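# Hang the power strip on two wall screws

## Task

Put the power strip onto the two screws through its keyhole slots, with the narrow end of each slot at the top, so that it stays hanging level without the robot holding it.

## Robot and tools

Robot: two arms, left_arm and right_arm, each with a two-finger gripper. Base poses in the scene frame: left_arm at (+0.044, +0.256, +0.014) m, quat_wxyz (+1.000, 0, 0, -0.024); right_arm at (+0.028, -0.361, +0.050) m, quat_wxyz (+1.000, 0, 0, -0.008). A camera stand is fixed to the floor behind the arms. A loose object may sometimes be nudged by the scene.

Frames. Scene frame: origin at table-top height halfway between the nominal bases, +z up, +x out over the table, left_arm toward +y (arm names do not match image sides). Each arm reports its hand pose, velocities, targets and wrist-camera pose in its own base frame. Fixed cameras and the table use the scene frame. Motion offsets are taken along the axes of that arm's current Hand target. On a gripper, +z is the finger direction and the fingers close along y; end_effector_position is the point between the pads, about 1 cm inside the tips. Printed positions and orientations may be a few cm off, more when the arm is far out.

execute_actions(actions, cameras). actions is a list of actions; each action is a table of up to 15 rows, one row per 1/30 s step, and a short table repeats its final row to fill 15 steps. Every row has 14 numbers in [-1, 1]: dx, dy, dz, rx, ry, rz, opening for left_arm, then those seven for right_arm. The six pose numbers are an offset from the arm's Hand target as it was when the action began (not from the previous row); a new action or call starts from the new Hand target, so sending the same offset again moves further. Scale: 1.0 = 0.6 m or 180 degrees; rx, ry, rz form one rotation vector. Opening is absolute: +1 fully open (0.094 m), -1 closed. Sending all six pose zeros re-requests the current Hand target. Images only come back for an empty actions list or when cameras names them; an empty list also reports the scene number and task.

move(target, speed, blend, opening_speed, grip_force, blocking, cameras). target is one 14-number row (same layout, scale and offset meaning as above, counted from each arm's Hand target) or a list of up to 15 such rows, all counted from the same starting Hand targets. Paths are straight; both arms finish together, taking at least 0.5 s and at most 10 s. speed: m/s, 0.002 to 2.9, default 0.25 (rotation capped at twice that in rad/s); one value or one per target. blend: corner rounding in m for lists, default 0 = stop at each point. opening_speed: how fast openings change, per second on the -1..+1 scale, at least 0.2; use it to close gently. grip_force: newtons per pad, 10 to 50, per arm or one number; it persists, and low values close slowly. blocking=false returns after about 0.5 s while the move continues. The result adds a move: line with the ending (done, off_target, moving, held, fault) and limits (paced = pose clipped, held = steps withheld). Moves do not avoid obstacles or the other arm. Grippers lag and overshoot more at high speed or near full stretch. Keep paths away from an arm's own base, which can flip the shoulder.

wait(seconds 0 to 10) lets time pass holding commands; a running move keeps going. stop brakes a running move. zoom_image(camera, region [x0, y0, x1, y1] pixels, at most 504 by 504) enlarges part of the newest image of cam_head_left, cam_head_right, cam_high, cam_low, cam_left_wrist or cam_right_wrist (all 672x504; wrist cameras are fisheye). finished_scene(scene) ends the current scene and is irreversible; give this scene's number. The strip must stay hung after release.

Result lines. Hand target is the last commanded pose after clipping; the gripper often rests short of it, and the next command (even zeros) reasks for it; add the remaining distance if it still falls short. Orientation commands are clipped to 40 degrees from the measured one per step. grip_measured uses the opening scale; empty it reads up to about 2.5 mm wide, and on a firmly held hard part about 3 mm narrower than the part. Force grows about 1 N per 0.001 below first contact, then jumps to the limit near 20 N. To release, command an opening well above grip_measured. Joint torques include gravity, with per-arm offsets and noise; joints 1 to 3 wrap at ±28 N m. Joint velocities may say within noise. Tool commands lists current commands; to keep a gripper unchanged, resend its present value, since 0 is a real command. Joint ranges (rad): waist -2.618 to 3.054, shoulder 0.000 to 3.142, elbow 0.000 to 3.142 (straight 2.901), wrist pitch -1.571 to 1.571, wrist yaw -1.571 to 1.571, wrist roll -2.094 to 2.094.

Cameras come with calibration (K, distortion, T_world_to_cam); fixed cameras may have shifted up to 2.3 degrees and 9 mm, and wrist images can lag during motion.

Avoid: dropping the strip or letting it fall off the table (fails), releasing it while moving, hitting the screws, wall or table hard, pressing too far past contact, fast contact moves, arms or grippers touching each other (the clearance check does not cover grippers or wrist cameras), loads on wrist-camera cables (cable contact counts as touching). An arm blocked by something keeps pushing until moved back; command its target back past the gripper. Holding loads, stretching, or pushing unreachably heats motors: MOTOR HOT at 75 °C, at 90 °C OVER-TEMPERATURE FAULT folds that arm permanently, at 100 °C it goes limp.

Each tool is called after ">>>" in YAML: its name, and indented under it one key for each argument.

## Session

>>> execute_actions:
  actions: []

Scene clock: 0.00 s.
left_arm: end_effector_position=(+0.4321, +0.0266, +0.1027) grip_measured=+1.000 end_effector_quat_wxyz=(+0.622, -0.097, +0.772, +0.088) | right_arm: end_effector_position=(+0.4236, +0.0183, +0.0778) grip_measured=+1.000 end_effector_quat_wxyz=(+0.562, -0.014, +0.827, +0.017)
Joint positions: left_arm=[-0.079 1.771 0.463 1.084 -0.337 -0.061 0.094] | right_arm=[0.036 1.692 0.465 0.85 -0.01 0.009 0.094]
Joint velocities: within noise
Joint torques (N m): no reading
Motor temperatures (°C): left_arm=[28 29 42 41 29 30 25] | right_arm=[28 33 35 41 27 28 31]
Heat: left arm: 42 °C; right arm: 41 °C.
Hand target: left_arm +0.4344, +0.0267, +0.1100; +0.630, -0.100, +0.765, +0.087 | right_arm +0.4243, +0.0183, +0.0793; +0.562, -0.014, +0.827, +0.017
Tool commands: left_gripper/opening=+1.0 right_gripper/opening=+1.0

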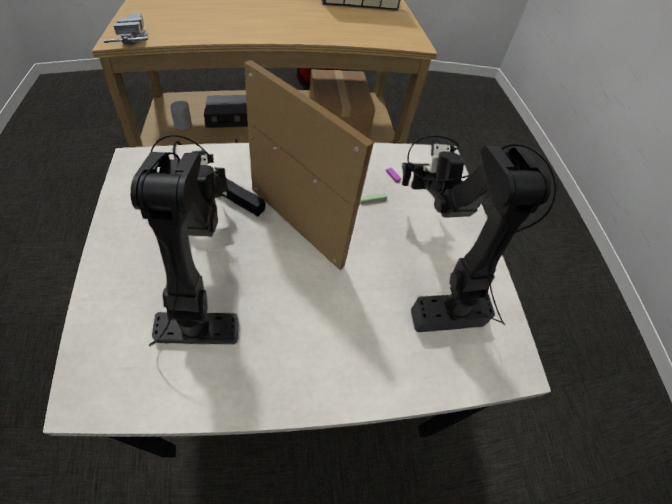

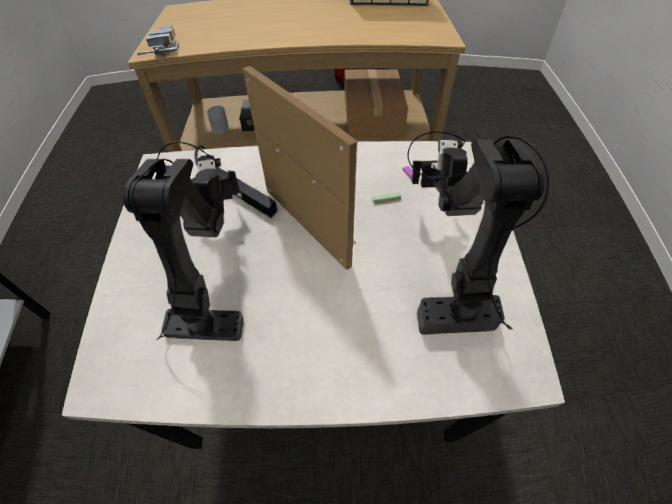

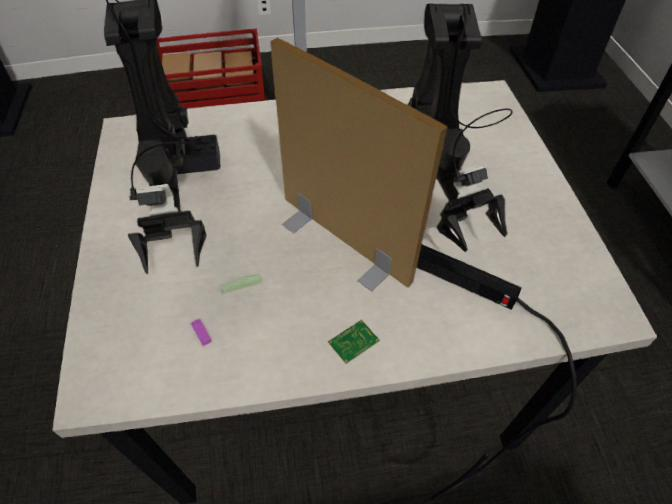

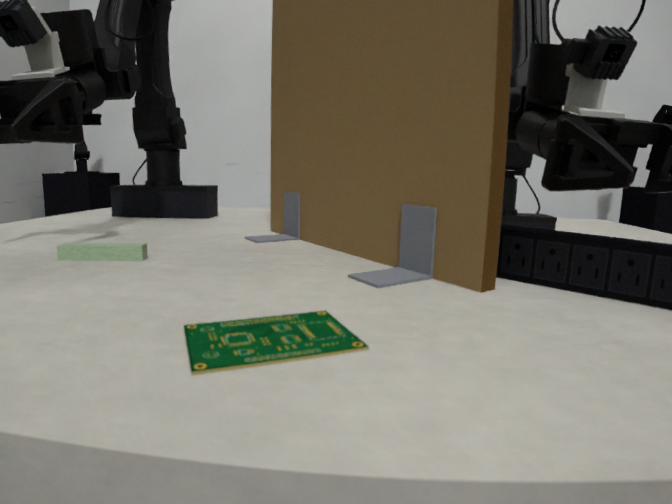

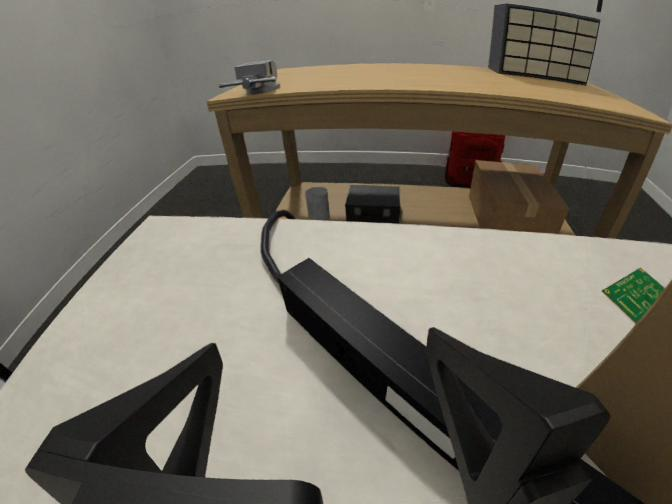

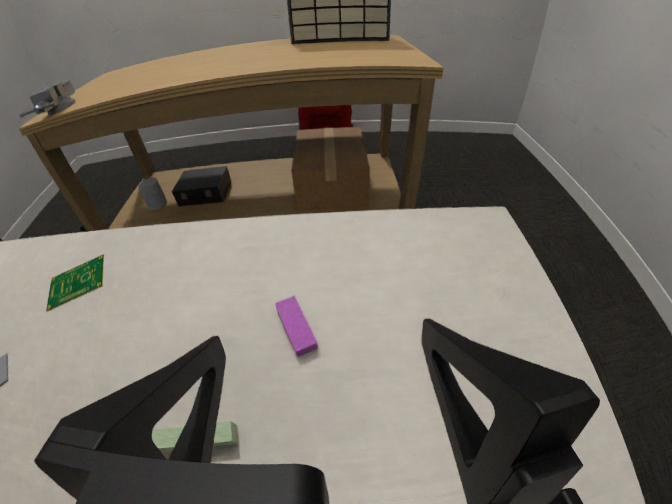

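>>> zoom_image:
  camera: "cam_head_left"
  region: [200, 50, 400, 280]

>>> zoom_image:
  camera: "cam_head_right"
  region: [200, 50, 400, 280]

>>> zoom_image:
  camera: "cam_left_wrist"
  region: [240, 180, 660, 500]

>>> zoom_image:
  camera: "cam_high"
  region: [270, 180, 580, 400]

Scaled by 2.191 from the camera's 672x504 image, which has a finer 960x720 frame.

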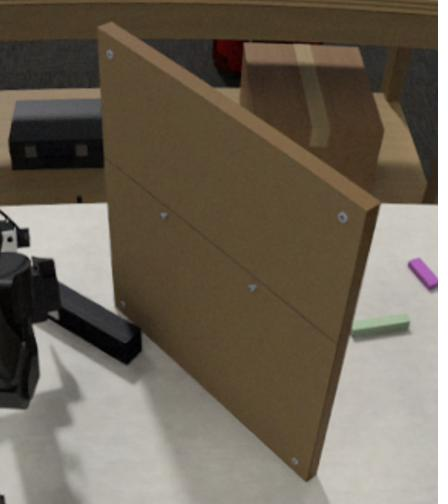

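Scaled by 2.191 from the camera's 672x504 image, which has a finer 960x720 frame.

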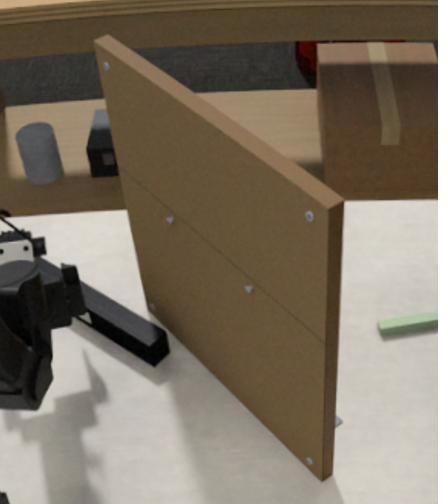

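Scaled by 1.200 from the camera's 672x504 image, which has a finer 960x720 frame.

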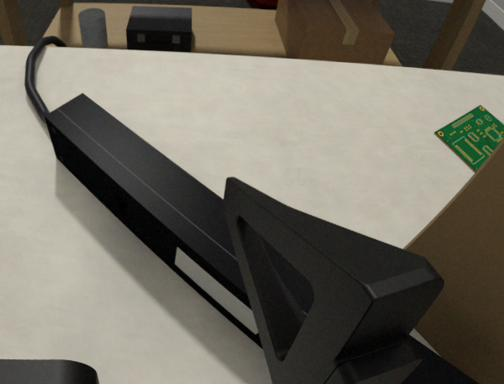

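Scaled by 1.626 from the camera's 672x504 image, which has a finer 960x720 frame.

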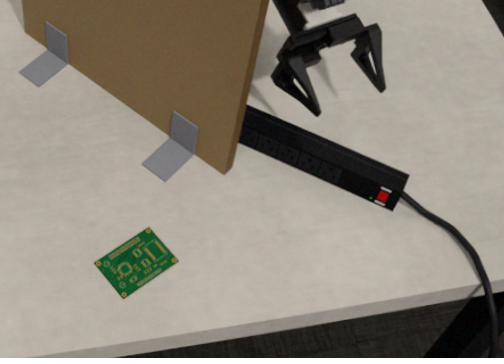

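>>> zoom_image:
  camera: "cam_left_wrist"
  region: [270, 240, 480, 480]

>>> zoom_image:
  camera: "cam_low"
  region: [480, 180, 672, 330]

Scaled by 2.100 from the camera's 672x504 image, which has a finer 960x720 frame.

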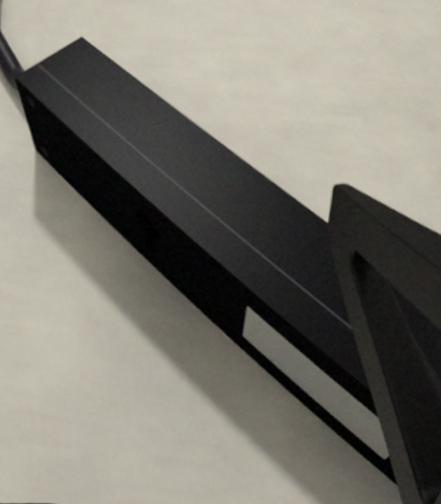

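Scaled by 2.625 from the camera's 672x504 image, which has a finer 960x720 frame.

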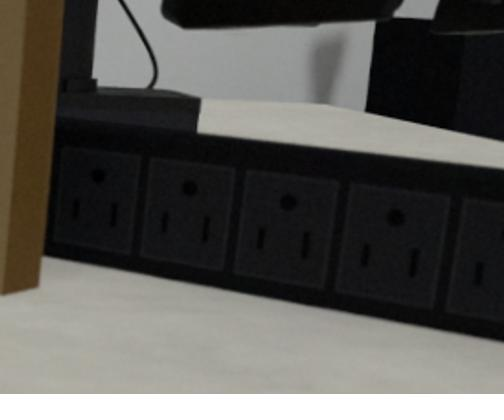

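>>> move:
  target: [0.0395,0.0735,-0.1127,0.32,-0.002,0.062,1,0,0,0,0,0,0,1]
  speed: 0.3
  cameras: ["cam_left_wrist","cam_head_left"]

Scene clock: 108.27 s.
left_arm: end_effector_position=(+0.3511, +0.0491, +0.0873) grip_measured=+1.000 end_effector_quat_wxyz=(+0.582, +0.275, +0.727, -0.238) | right_arm: end_effector_position=(+0.4236, +0.0183, +0.0778) grip_measured=+1.000 end_effector_quat_wxyz=(+0.562, -0.014, +0.827, +0.017)
Joint positions: left_arm=[0.648 1.789 0.655 0.243 1.299 0.846 0.094] | right_arm=[0.036 1.692 0.465 0.85 -0.01 0.009 0.094]
Joint torques (N m): left_arm=[-0.05 -8.58 5.98 0.78 0.58 0.14] | right_arm=[0.01 -7.24 6.53 1.88 0 -0.02]
Motor temperatures (°C): left_arm=[27 30 41 40 27 28 25] | right_arm=[27 35 36 47 27 27 29]
Heat: left arm: 41 °C; right arm: 47 °C.
Hand target: left_arm +0.3544, +0.0507, +0.0999; +0.591, +0.288, +0.716, -0.233 | right_arm +0.4243, +0.0183, +0.0793; +0.562, -0.014, +0.827, +0.017
Off the commanded pose: left_arm 0.013 m, 2 deg | right_arm 0.002 m, 0 deg.
move: off_target (left_arm)
camera_calibration:
cam_left_wrist: T_world_to_cam=[[-0.728494, -0.685026, -0.00599216, 0.283444], [-0.410796, 0.443829, -0.796406, 0.235469], [0.548218, -0.577716, -0.604733, 0.00791573], [0, 0, 0, 1]] pos_world=[0.298878, 0.0942316, 0.194014]
Images, in order (width x height): cam_head_left 672x504, cam_left_wrist 672x504.

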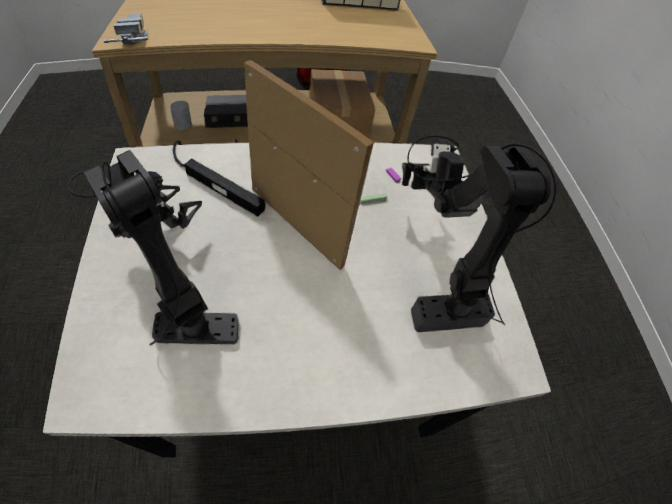

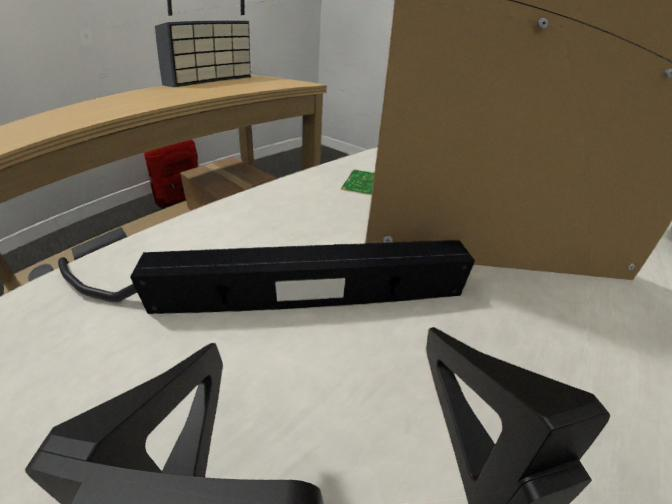

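Excellent view.

>>> zoom_image:
  camera: "cam_left_wrist"
  region: [120, 230, 300, 330]

>>> zoom_image:
  camera: "cam_left_wrist"
  region: [320, 230, 500, 330]

>>> zoom_image:
  camera: "cam_left_wrist"
  region: [500, 0, 672, 100]

Scaled by 2.800 from the camera's 672x504 image, which has a finer 960x720 frame.

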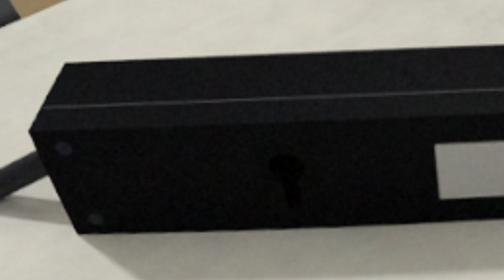

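Scaled by 2.800 from the camera's 672x504 image, which has a finer 960x720 frame.

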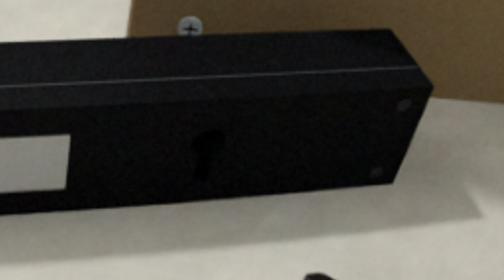

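Scaled by 2.930 from the camera's 672x504 image, which has a finer 960x720 frame.

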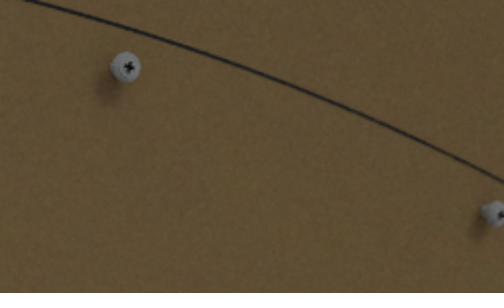

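>>> move:
  target: [-0.078,0.0302,0.226,-0.3436,0.3371,-0.4202,0.5,0,0,0,0,0,0,1]
  speed: 0.3
  cameras: ["cam_left_wrist","cam_high","cam_head_left"]

Scene clock: 217.87 s.
left_arm: end_effector_position=(+0.4681, -0.0325, +0.1184) grip_measured=+0.502 end_effector_quat_wxyz=(+0.025, -0.405, +0.914, -0.016) | right_arm: end_effector_position=(+0.4236, +0.0183, +0.0778) grip_measured=+1.000 end_effector_quat_wxyz=(+0.562, -0.014, +0.827, +0.017)
Joint positions: left_arm=[-0.07 2.383 2.417 -1.545 0.005 -0.905 0.071] | right_arm=[0.036 1.692 0.465 0.85 -0.01 0.009 0.094]
Joint torques (N m): left_arm=[-0.53 -11.45 7.68 0.08 -0.06 -0.04] | right_arm=[-0.02 -7.34 6.46 1.89 0 -0.01]
Motor temperatures (°C): left_arm=[27 32 41 34 26 27 25] | right_arm=[27 35 36 47 26 26 28]
Heat: left arm: 41 °C; right arm: 47 °C.
Hand target: left_arm +0.4699, -0.0341, +0.1199; +0.000, -0.407, +0.913, +0.000 | right_arm +0.4243, +0.0183, +0.0793; +0.562, -0.014, +0.827, +0.017
Off the commanded pose: left_arm 0.003 m, 3 deg | right_arm 0.002 m, 0 deg.
joint sent to its limit (left arm) — joint 4 (wrist pitch), lower limit. The joint targets are off in orientation, not in position.
move: off_target (left_arm)
camera_calibration:
cam_left_wrist: T_world_to_cam=[[0.702405, -0.703003, 0.111418, -0.371332], [-0.68172, -0.61944, 0.389298, 0.296399], [-0.204661, -0.3494, -0.914349, 0.311838], [0, 0, 0, 1]] pos_world=[0.526708, 0.0315103, 0.211115]
Images, in order (width x height): cam_head_left 672x504, cam_high 672x504, cam_left_wrist 672x504.

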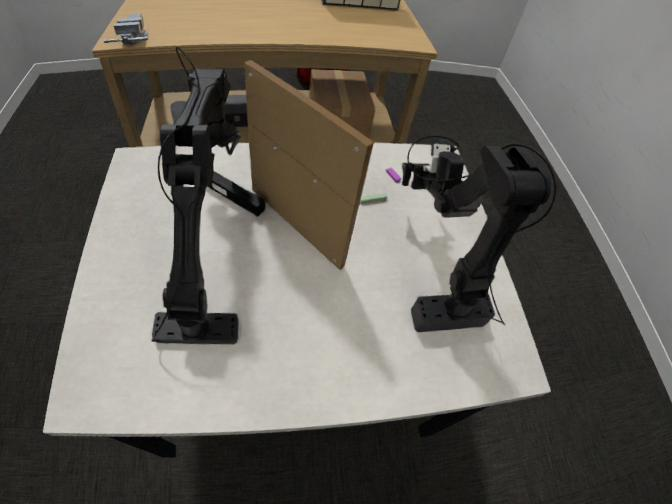

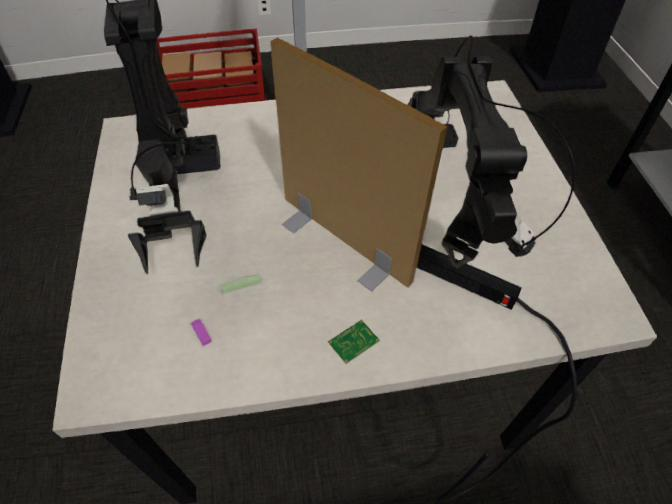

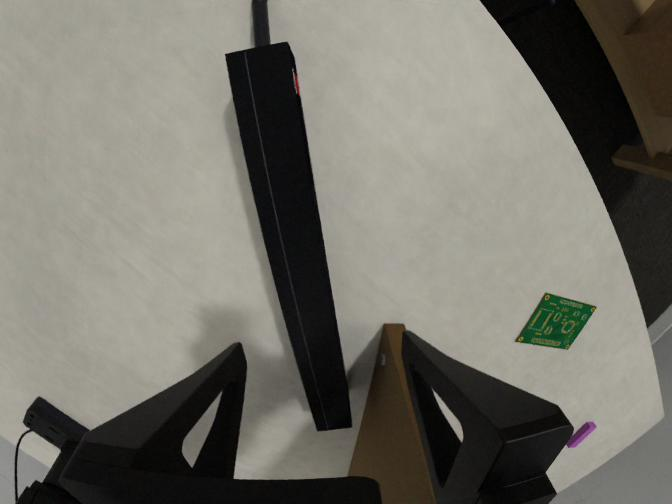

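>>> move:
  target:
    - [0.0238,0.013,0.06,0,0,-0.0194,0.5,0,0,0,0,0,0,1]
    - [0.0238,0.013,0.158,0,0,-0.0194,0.5,0,0,0,0,0,0,1]
  speed: [0.2,0.1]
  blend: [0.02,0]
  cameras: ["cam_left_wrist","cam_high"]

Scene clock: 248.00 s.
left_arm: end_effector_position=(+0.4504, -0.0376, +0.0152) grip_measured=+0.501 end_effector_quat_wxyz=(-0.017, -0.433, +0.901, +0.007) | right_arm: end_effector_position=(+0.4236, +0.0183, +0.0778) grip_measured=+1.000 end_effector_quat_wxyz=(+0.562, -0.014, +0.827, +0.017)
Joint positions: left_arm=[-0.083 2.383 2.004 -1.229 0.005 -0.98 0.071] | right_arm=[0.036 1.692 0.465 0.85 -0.01 0.009 0.094]
Joint torques (N m): left_arm=[-0.55 -15.42 4.56 0.26 -0.07 -0.07] | right_arm=[-0.01 -7.31 6.57 1.88 0 -0.01]
Heat: left arm: 41 °C; right arm: 47 °C.
Hand target: left_arm +0.4545, -0.0395, +0.0251; +0.000, -0.435, +0.901, +0.000 | right_arm +0.4243, +0.0183, +0.0793; +0.562, -0.014, +0.827, +0.017
Off the commanded pose: left_arm 0.011 m, 2 deg | right_arm 0.002 m, 0 deg.
move: off_target (left_arm)
camera_calibration:
cam_left_wrist: T_world_to_cam=[[0.751214, -0.659011, 0.0371672, -0.370209], [-0.602099, -0.661089, 0.447704, 0.282989], [-0.270471, -0.3587, -0.893409, 0.241077], [0, 0, 0, 1]] pos_world=[0.513698, 0.0295831, 0.102445]
Images, in order (width x height): cam_high 672x504, cam_left_wrist 672x504.

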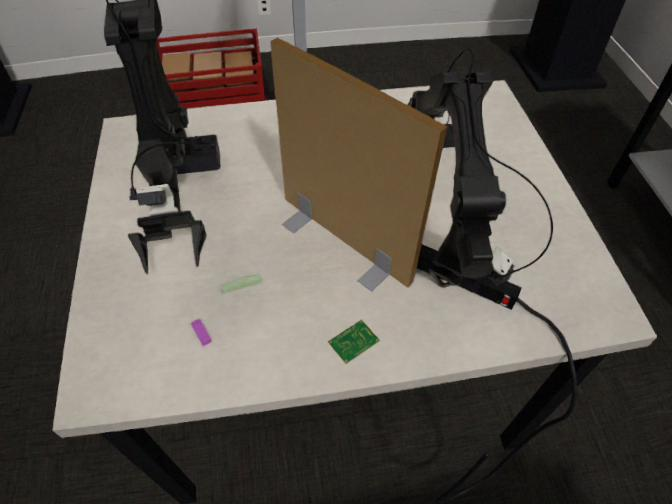

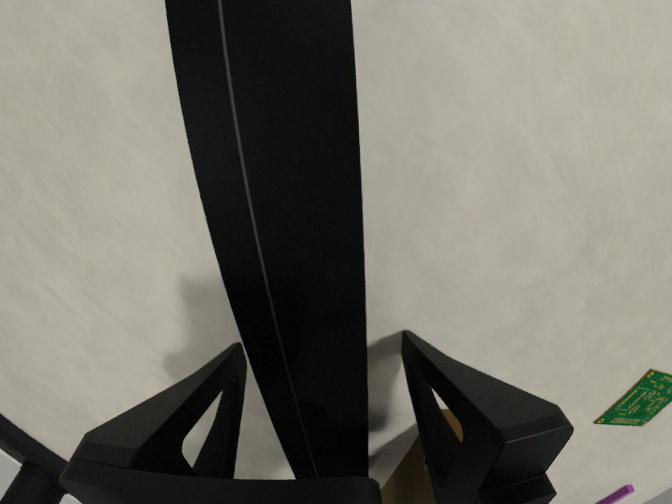

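>>> move:
  target:
    - [0,0,0,0,0,0,-0.32,0,0,0,0,0,0,1]
    - [0,0.02,-0.06,0,0,0,-0.32,0,0,0,0,0,0,1]
    - [0,0.0667,-0.09,0.278,0,0,-0.32,0,0,0,0,0,0,1]
  speed: [0.1,0.12,0.2]
  blend: [0,0.02,0]
  grip_force: [30,30]
  cameras: ["cam_left_wrist","cam_high","cam_head_left","cam_low"]

Scene clock: 275.97 s.
left_arm: end_effector_position=(+0.4121, -0.0145, +0.0543) grip_measured=-0.317 end_effector_quat_wxyz=(+0.147, -0.415, +0.823, -0.359) | right_arm: end_effector_position=(+0.4236, +0.0183, +0.0778) grip_measured=+1.000 end_effector_quat_wxyz=(+0.562, -0.014, +0.827, +0.017)
Joint positions: left_arm=[0.216 1.777 0.964 -0.209 0.611 -0.895 0.032] | right_arm=[0.036 1.692 0.465 0.85 -0.01 0.009 0.094]
Joint torques (N m): left_arm=[0.27 -11.85 5.42 1.5 0.53 -0.02] | right_arm=[0.01 -7.27 6.52 1.9 0.02 -0.01]
Heat: left arm: 39 °C; right arm: 47 °C.
Hand target: left_arm +0.4231, -0.0146, +0.0791; +0.184, -0.394, +0.816, -0.381 | right_arm +0.4243, +0.0183, +0.0793; +0.562, -0.014, +0.827, +0.017
Off the commanded pose: left_arm 0.027 m, 6 deg | right_arm 0.002 m, 0 deg.
grip_force (N): 30, 30
move: off_target (left_arm); blend cut to 0.019 m at target 2
camera_calibration:
cam_left_wrist: T_world_to_cam=[[0.512442, -0.403578, 0.757976, -0.264717], [-0.822058, -0.48572, 0.297148, 0.359167], [0.248242, -0.775371, -0.580668, 0.0371011], [0, 0, 0, 1]] pos_world=[0.421698, 0.0963877, 0.115467]
Images, in order (width x height): cam_head_left 672x504, cam_high 672x504, cam_low 672x504, cam_left_wrist 672x504.

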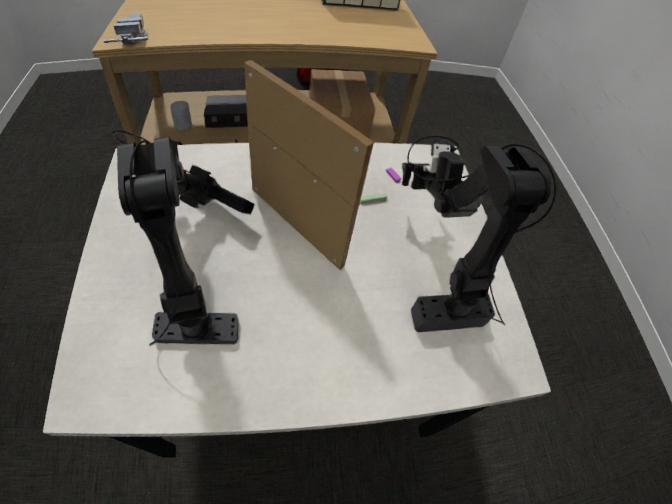

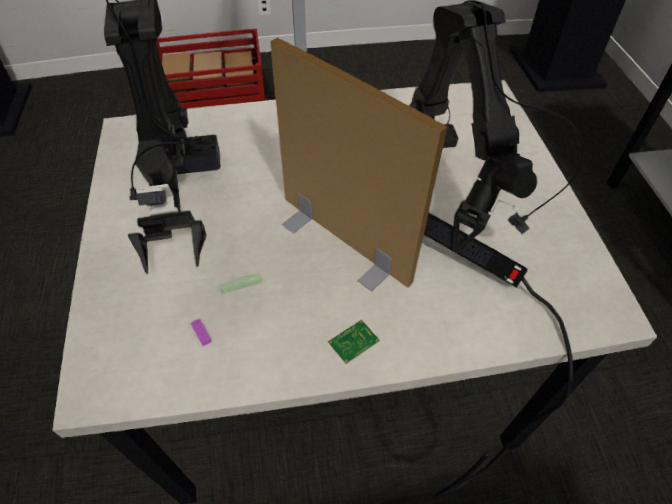

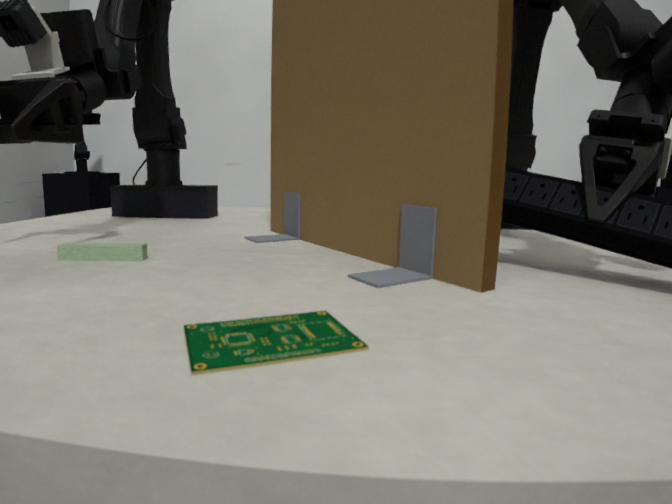

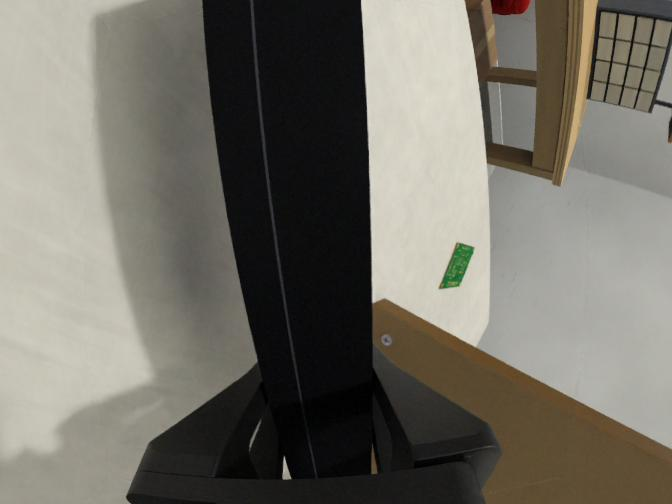

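>>> move:
  target: [0,0.0435,0.0364,0.02,0,0,-0.32,0,0,0,0,0,0,1]
  speed: 0.08
  cameras: ["cam_left_wrist","cam_low"]

Scene clock: 283.40 s.
left_arm: end_effector_position=(+0.4160, -0.0158, +0.0382) grip_measured=-0.317 end_effector_quat_wxyz=(+0.180, -0.399, +0.810, -0.392) | right_arm: end_effector_position=(+0.4236, +0.0183, +0.0778) grip_measured=+1.000 end_effector_quat_wxyz=(+0.562, -0.014, +0.827, +0.017)
Joint positions: left_arm=[0.229 1.817 0.853 0.041 0.663 -0.916 0.032] | right_arm=[0.036 1.692 0.465 0.85 -0.01 0.009 0.094]
Joint torques (N m): left_arm=[0.72 -7.5 5.01 1.57 0.53 0.07] | right_arm=[0.02 -7.2 6.5 1.88 0 0]
Heat: left arm: 39 °C; right arm: 46 °C.
Hand target: left_arm +0.4232, -0.0146, +0.0451; +0.196, -0.388, +0.804, -0.407 | right_arm +0.4243, +0.0183, +0.0793; +0.562, -0.014, +0.827, +0.017
Off the commanded pose: left_arm 0.010 m, 3 deg | right_arm 0.002 m, 0 deg.
grip_force (N): 30, 30
move: off_target (left_arm)
camera_calibration:
cam_left_wrist: T_world_to_cam=[[0.435718, -0.379931, 0.815967, -0.224882], [-0.848424, -0.476065, 0.231384, 0.380141], [0.300544, -0.793104, -0.529773, 0.00195468], [0, 0, 0, 1]] pos_world=[0.419919, 0.0970825, 0.0965737]
Images, in order (width x height): cam_low 672x504, cam_left_wrist 672x504.

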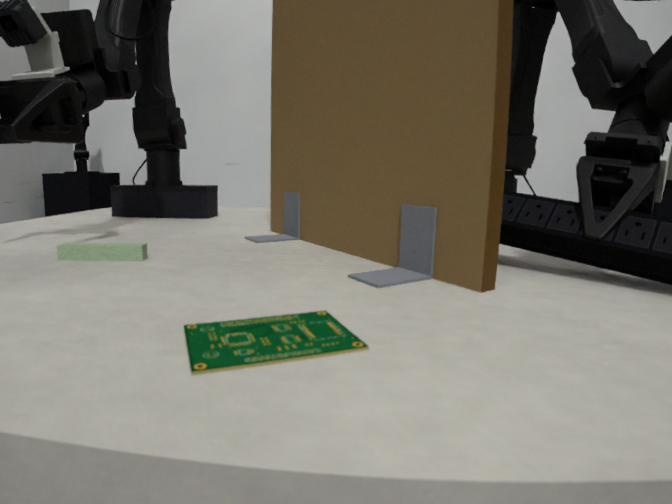

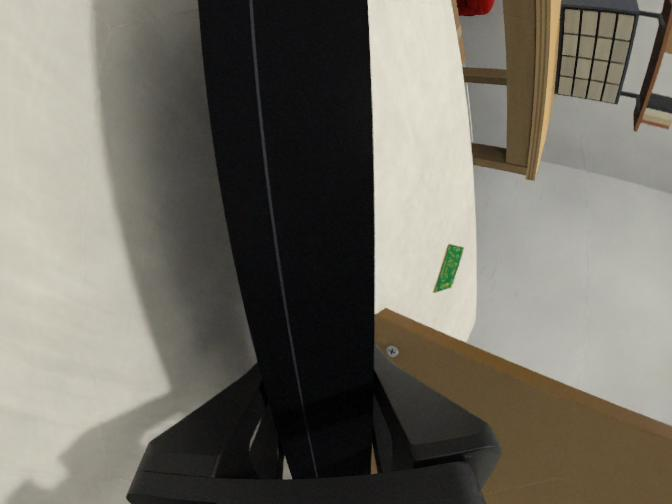

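>>> zoom_image:
  camera: "cam_low"
  region: [480, 130, 672, 330]

>>> zoom_image:
  camera: "cam_left_wrist"
  region: [90, 0, 480, 500]

Scaled by 2.520 from the camera's 672x504 image, which has a finer 960x720 frame.

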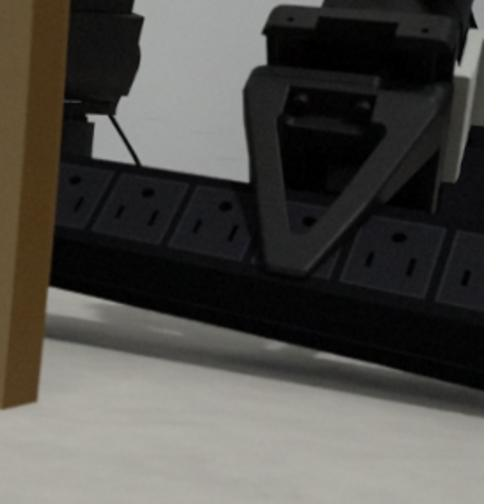

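Scaled by 1.008 from the camera's 672x504 image, which has a finer 960x720 frame.

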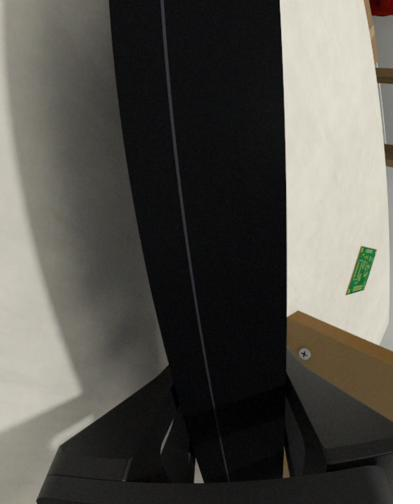

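>>> move:
  target: [0,0.028,0.018,0,0,0,-0.32,0,0,0,0,0,0,1]
  speed: 0.06
  cameras: ["cam_low"]

>>> zoom_image:
  camera: "cam_low"
  region: [480, 130, 672, 330]

Scene clock: 292.63 s.
left_arm: end_effector_position=(+0.4211, -0.0165, +0.0266) grip_measured=-0.317 end_effector_quat_wxyz=(+0.194, -0.385, +0.808, -0.401) | right_arm: end_effector_position=(+0.4236, +0.0183, +0.0778) grip_measured=+1.000 end_effector_quat_wxyz=(+0.562, -0.014, +0.827, +0.017)
Joint positions: left_arm=[0.231 1.869 0.829 0.154 0.679 -0.909 0.032] | right_arm=[0.036 1.692 0.465 0.85 -0.01 0.009 0.094]
Joint torques (N m): left_arm=[0.91 -7.01 4.42 1.37 0.35 -0.08] | right_arm=[-0.01 -7.27 6.56 1.88 0.01 -0.02]
Heat: left arm: 38 °C; right arm: 46 °C.
Hand target: left_arm +0.4221, -0.0138, +0.0251; +0.196, -0.388, +0.804, -0.407 | right_arm +0.4243, +0.0183, +0.0793; +0.562, -0.014, +0.827, +0.017
Off the commanded pose: left_arm 0.003 m, 1 deg | right_arm 0.002 m, 0 deg.
grip_force (N): 30, 30
move: done
Images, in order (width x height): cam_low 672x504.

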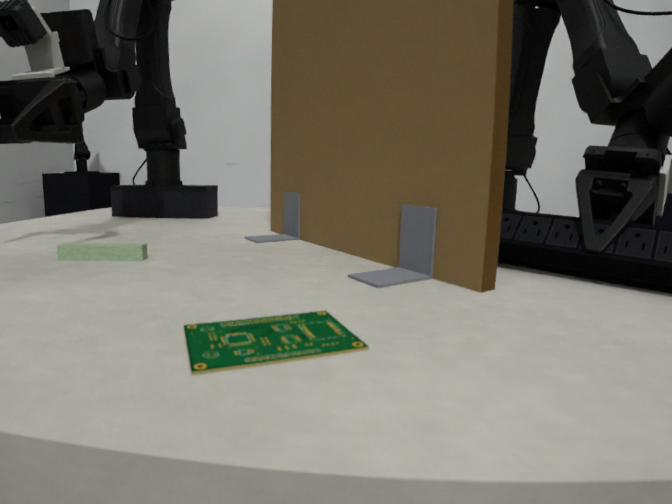

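Scaled by 2.520 from the camera's 672x504 image, which has a finer 960x720 frame.

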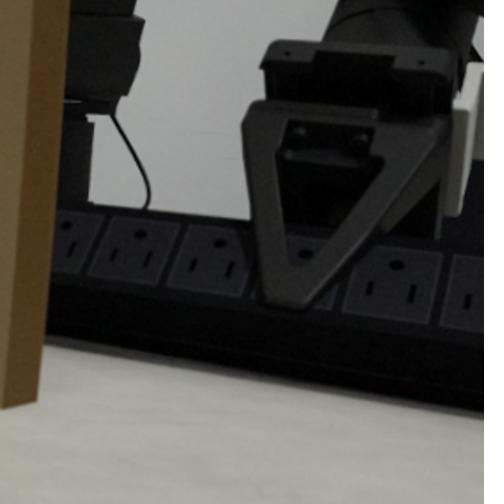

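>>> move:
  target:
    - [0,0,0,0,0,0,-0.04,0,0,0,0,0,0,1]
    - [0,0.069,-0.094,0.03,0,0,-0.04,0,0,0,0,0,0,1]
  speed: [0.05,0.04]
  opening_speed: 0.3
  cameras: ["cam_low","cam_left_wrist","cam_head_left"]

Scene clock: 329.60 s.
left_arm: end_effector_position=(+0.3749, +0.0287, +0.0281) grip_measured=-0.041 end_effector_quat_wxyz=(+0.221, -0.370, +0.780, -0.453) | right_arm: end_effector_position=(+0.4236, +0.0183, +0.0778) grip_measured=+1.000 end_effector_quat_wxyz=(+0.562, -0.014, +0.827, +0.017)
Joint positions: left_arm=[0.462 1.829 0.669 0.229 0.909 -0.746 0.045] | right_arm=[0.036 1.692 0.465 0.85 -0.01 0.009 0.094]
Joint torques (N m): left_arm=[0.68 -8.75 3.25 0.66 0.2 0.15] | right_arm=[-0.06 -7.35 6.54 1.89 0 0.01]
Heat: left arm: 38 °C; right arm: 46 °C.
Hand target: left_arm +0.3674, +0.0297, +0.0252; +0.214, -0.378, +0.783, -0.444 | right_arm +0.4243, +0.0183, +0.0793; +0.562, -0.014, +0.827, +0.017
Off the commanded pose: left_arm 0.008 m, 2 deg | right_arm 0.002 m, 0 deg.
grip_force (N): 30, 30
move: done
camera_calibration:
cam_left_wrist: T_world_to_cam=[[0.304276, -0.316712, 0.898393, -0.136746], [-0.881641, -0.450772, 0.139691, 0.383049], [0.360728, -0.834565, -0.416386, 0.019614], [0, 0, 0, 1]] pos_world=[0.372245, 0.145728, 0.0775101]
Images, in order (width x height): cam_head_left 672x504, cam_low 672x504, cam_left_wrist 672x504.

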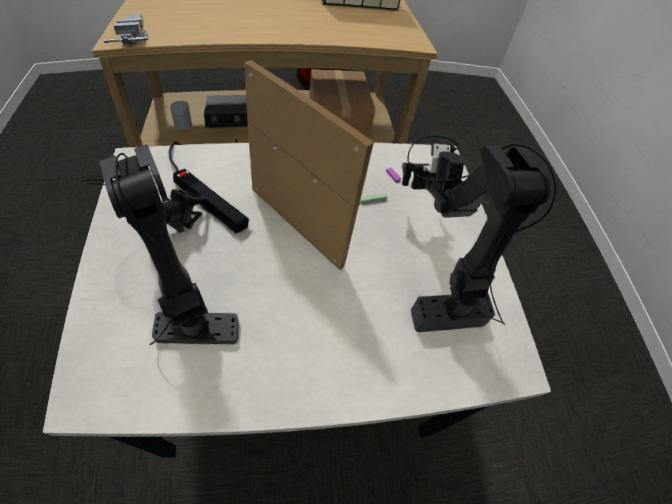

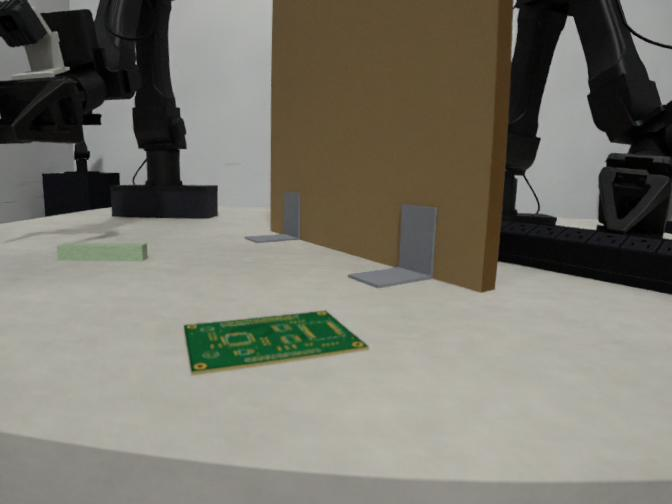

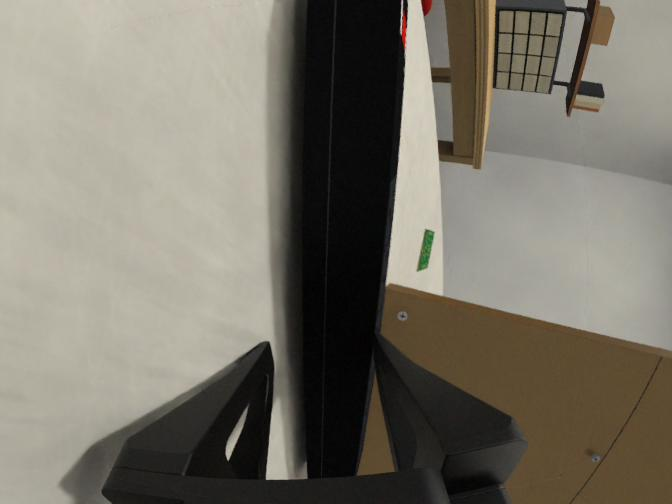

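>>> move:
  target:
    - [0,0.0343,-0.0571,0,0,0,-0.04,0,0,0,0,0,0,1]
    - [0,-0.0657,-0.1168,-0.05,0,0,0.65,0,0,0,0,0,0,1]
    - [0.0043,-0.186,0.0035,-0.329,0,0,0.65,0,0,0,0,0,0,1]
  speed: [0.05,0.15,0.25]
  blend: [0.01,0.02,0]
  cameras: ["cam_high","cam_left_wrist","cam_head_left"]

Scene clock: 358.47 s.
left_arm: end_effector_position=(+0.4092, -0.0115, +0.1180) grip_measured=+0.648 end_effector_quat_wxyz=(-0.003, -0.431, +0.902, -0.005) | right_arm: end_effector_position=(+0.4236, +0.0183, +0.0778) grip_measured=+1.000 end_effector_quat_wxyz=(+0.562, -0.014, +0.827, +0.017)
Joint positions: left_arm=[-0.025 2.124 1.984 -1.431 0.012 -0.917 0.077] | right_arm=[0.036 1.692 0.465 0.85 -0.01 0.009 0.094]
Joint torques (N m): left_arm=[-0.1 -9.57 7.82 -0.05 -0.14 -0.08] | right_arm=[0.01 -7.27 6.53 1.89 0.01 -0.01]
Heat: left arm: 37 °C; right arm: 46 °C.
Hand target: left_arm +0.4121, -0.0090, +0.1198; -0.001, -0.435, +0.901, +0.001 | right_arm +0.4243, +0.0183, +0.0793; +0.562, -0.014, +0.827, +0.017
Off the commanded pose: left_arm 0.004 m, 1 deg | right_arm 0.002 m, 0 deg.
grip_force (N): 30, 30
move: done; blend cut to 0 m at target 2; target 2's new opening was sent with left_arm's hand 0.012 m and 2 deg from that target
camera_calibration:
cam_left_wrist: T_world_to_cam=[[0.746028, -0.662092, 0.0712489, -0.327783], [-0.621413, -0.653718, 0.431855, 0.239342], [-0.239351, -0.366451, -0.899124, 0.319055], [0, 0, 0, 1]] pos_world=[0.469631, 0.0563573, 0.206864]
Images, in order (width x height): cam_head_left 672x504, cam_high 672x504, cam_left_wrist 672x504.

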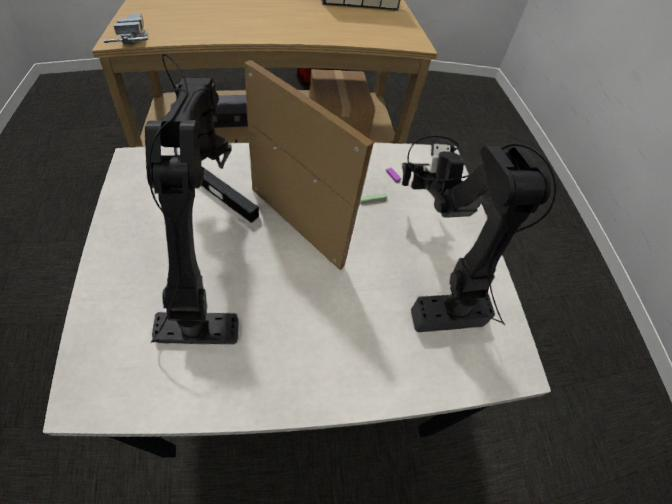

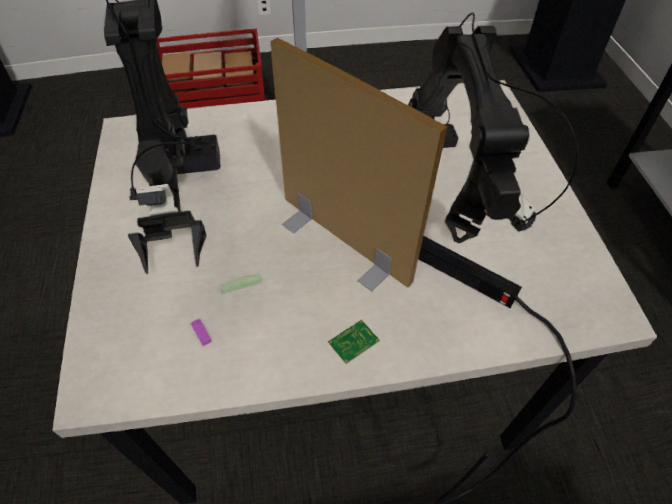

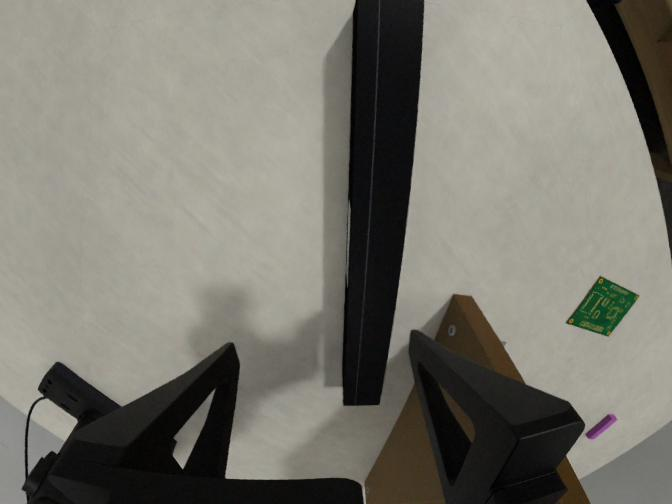

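>>> move:
  target:
    - [0.0045,-0.0693,0.04,0,0,0.019,0.65,0,0,0,0,0,0,1]
    - [0.0045,-0.0693,0.1417,0,0,0.019,-0.32,0,0,0,0,0,0,1]
  speed: [0.2,0.12]
  blend: [0.01,0]
  cameras: ["cam_left_wrist"]

Scene clock: 387.53 s.
left_arm: end_effector_position=(+0.4404, -0.0398, +0.0408) grip_measured=-0.314 end_effector_quat_wxyz=(-0.003, -0.404, +0.915, -0.001) | right_arm: end_effector_position=(+0.4236, +0.0183, +0.0778) grip_measured=+1.000 end_effector_quat_wxyz=(+0.562, -0.014, +0.827, +0.017)
Joint positions: left_arm=[-0.09 2.283 1.935 -1.227 0.005 -0.922 0.032] | right_arm=[0.036 1.692 0.465 0.85 -0.01 0.009 0.094]
Joint torques (N m): left_arm=[0.39 -11.1 5.08 0.29 -0.07 -0.04] | right_arm=[-0.02 -7.34 6.54 1.89 0 -0.01]
Heat: left arm: 38 °C; right arm: 46 °C.
Hand target: left_arm +0.4429, -0.0369, +0.0348; -0.001, -0.408, +0.913, +0.001 | right_arm +0.4243, +0.0183, +0.0793; +0.562, -0.014, +0.827, +0.017
Off the commanded pose: left_arm 0.007 m, 1 deg | right_arm 0.002 m, 0 deg.
grip_force (N): 30, 30
move: done
camera_calibration:
cam_left_wrist: T_world_to_cam=[[0.70525, -0.706071, 0.0639268, -0.34781], [-0.658223, -0.618615, 0.429019, 0.291305], [-0.263372, -0.344644, -0.90103, 0.258265], [0, 0, 0, 1]] pos_world=[0.505057, 0.0236362, 0.129963]
Images, in order (width x height): cam_left_wrist 672x504.

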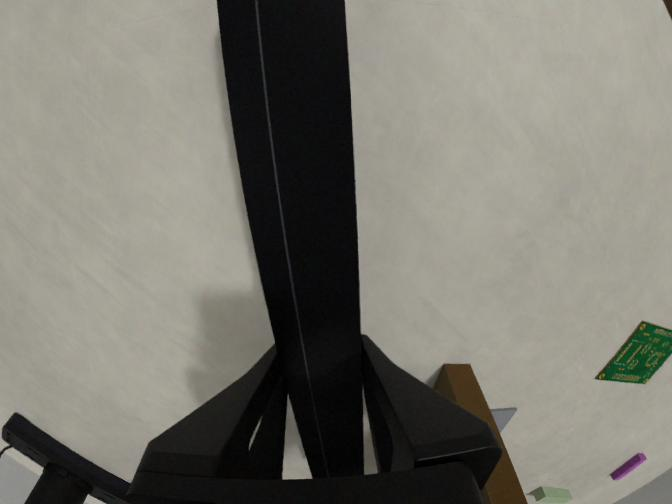

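>>> move:
  target:
    - [0,0,0,0,0,0,0.2,0,0,0,0,0,0,1]
    - [0,0,0.027,0,0,0,-0.33,0,0,0,0,0,0,1]
  speed: [0.1,0.08]
  cameras: ["cam_high"]

Scene clock: 396.60 s.
left_arm: end_effector_position=(+0.4413, -0.0399, +0.0265) grip_measured=-0.323 end_effector_quat_wxyz=(-0.001, -0.406, +0.914, -0.003) | right_arm: end_effector_position=(+0.4236, +0.0183, +0.0778) grip_measured=+1.000 end_effector_quat_wxyz=(+0.562, -0.014, +0.827, +0.017)
Joint positions: left_arm=[-0.09 2.29 1.89 -1.169 0.005 -0.926 0.032] | right_arm=[0.036 1.692 0.465 0.85 -0.01 0.009 0.094]
Joint torques (N m): left_arm=[0.36 -10.86 4.97 0.31 -0.07 -0.02] | right_arm=[-0.08 -7.23 6.5 1.89 -0.01 -0.01]
Heat: left arm: 38 °C; right arm: 46 °C.
Hand target: left_arm +0.4428, -0.0369, +0.0185; -0.001, -0.408, +0.913, +0.001 | right_arm +0.4243, +0.0183, +0.0793; +0.562, -0.014, +0.827, +0.017
Off the commanded pose: left_arm 0.009 m, 0 deg | right_arm 0.002 m, 0 deg.
grip_force (N): 30, 30
move: done
Images, in order (width x height): cam_high 672x504.

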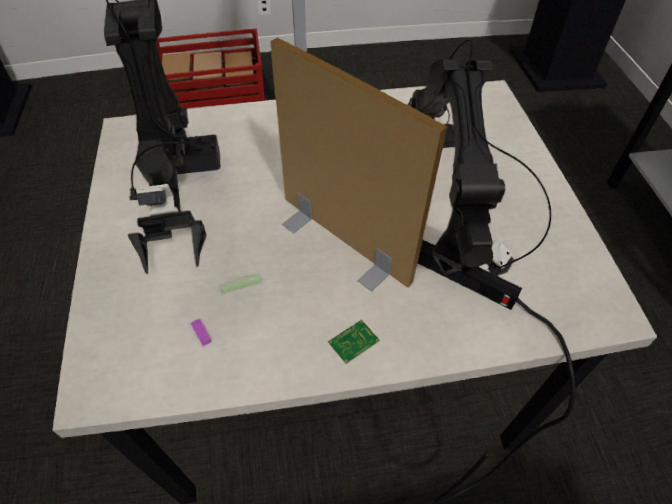

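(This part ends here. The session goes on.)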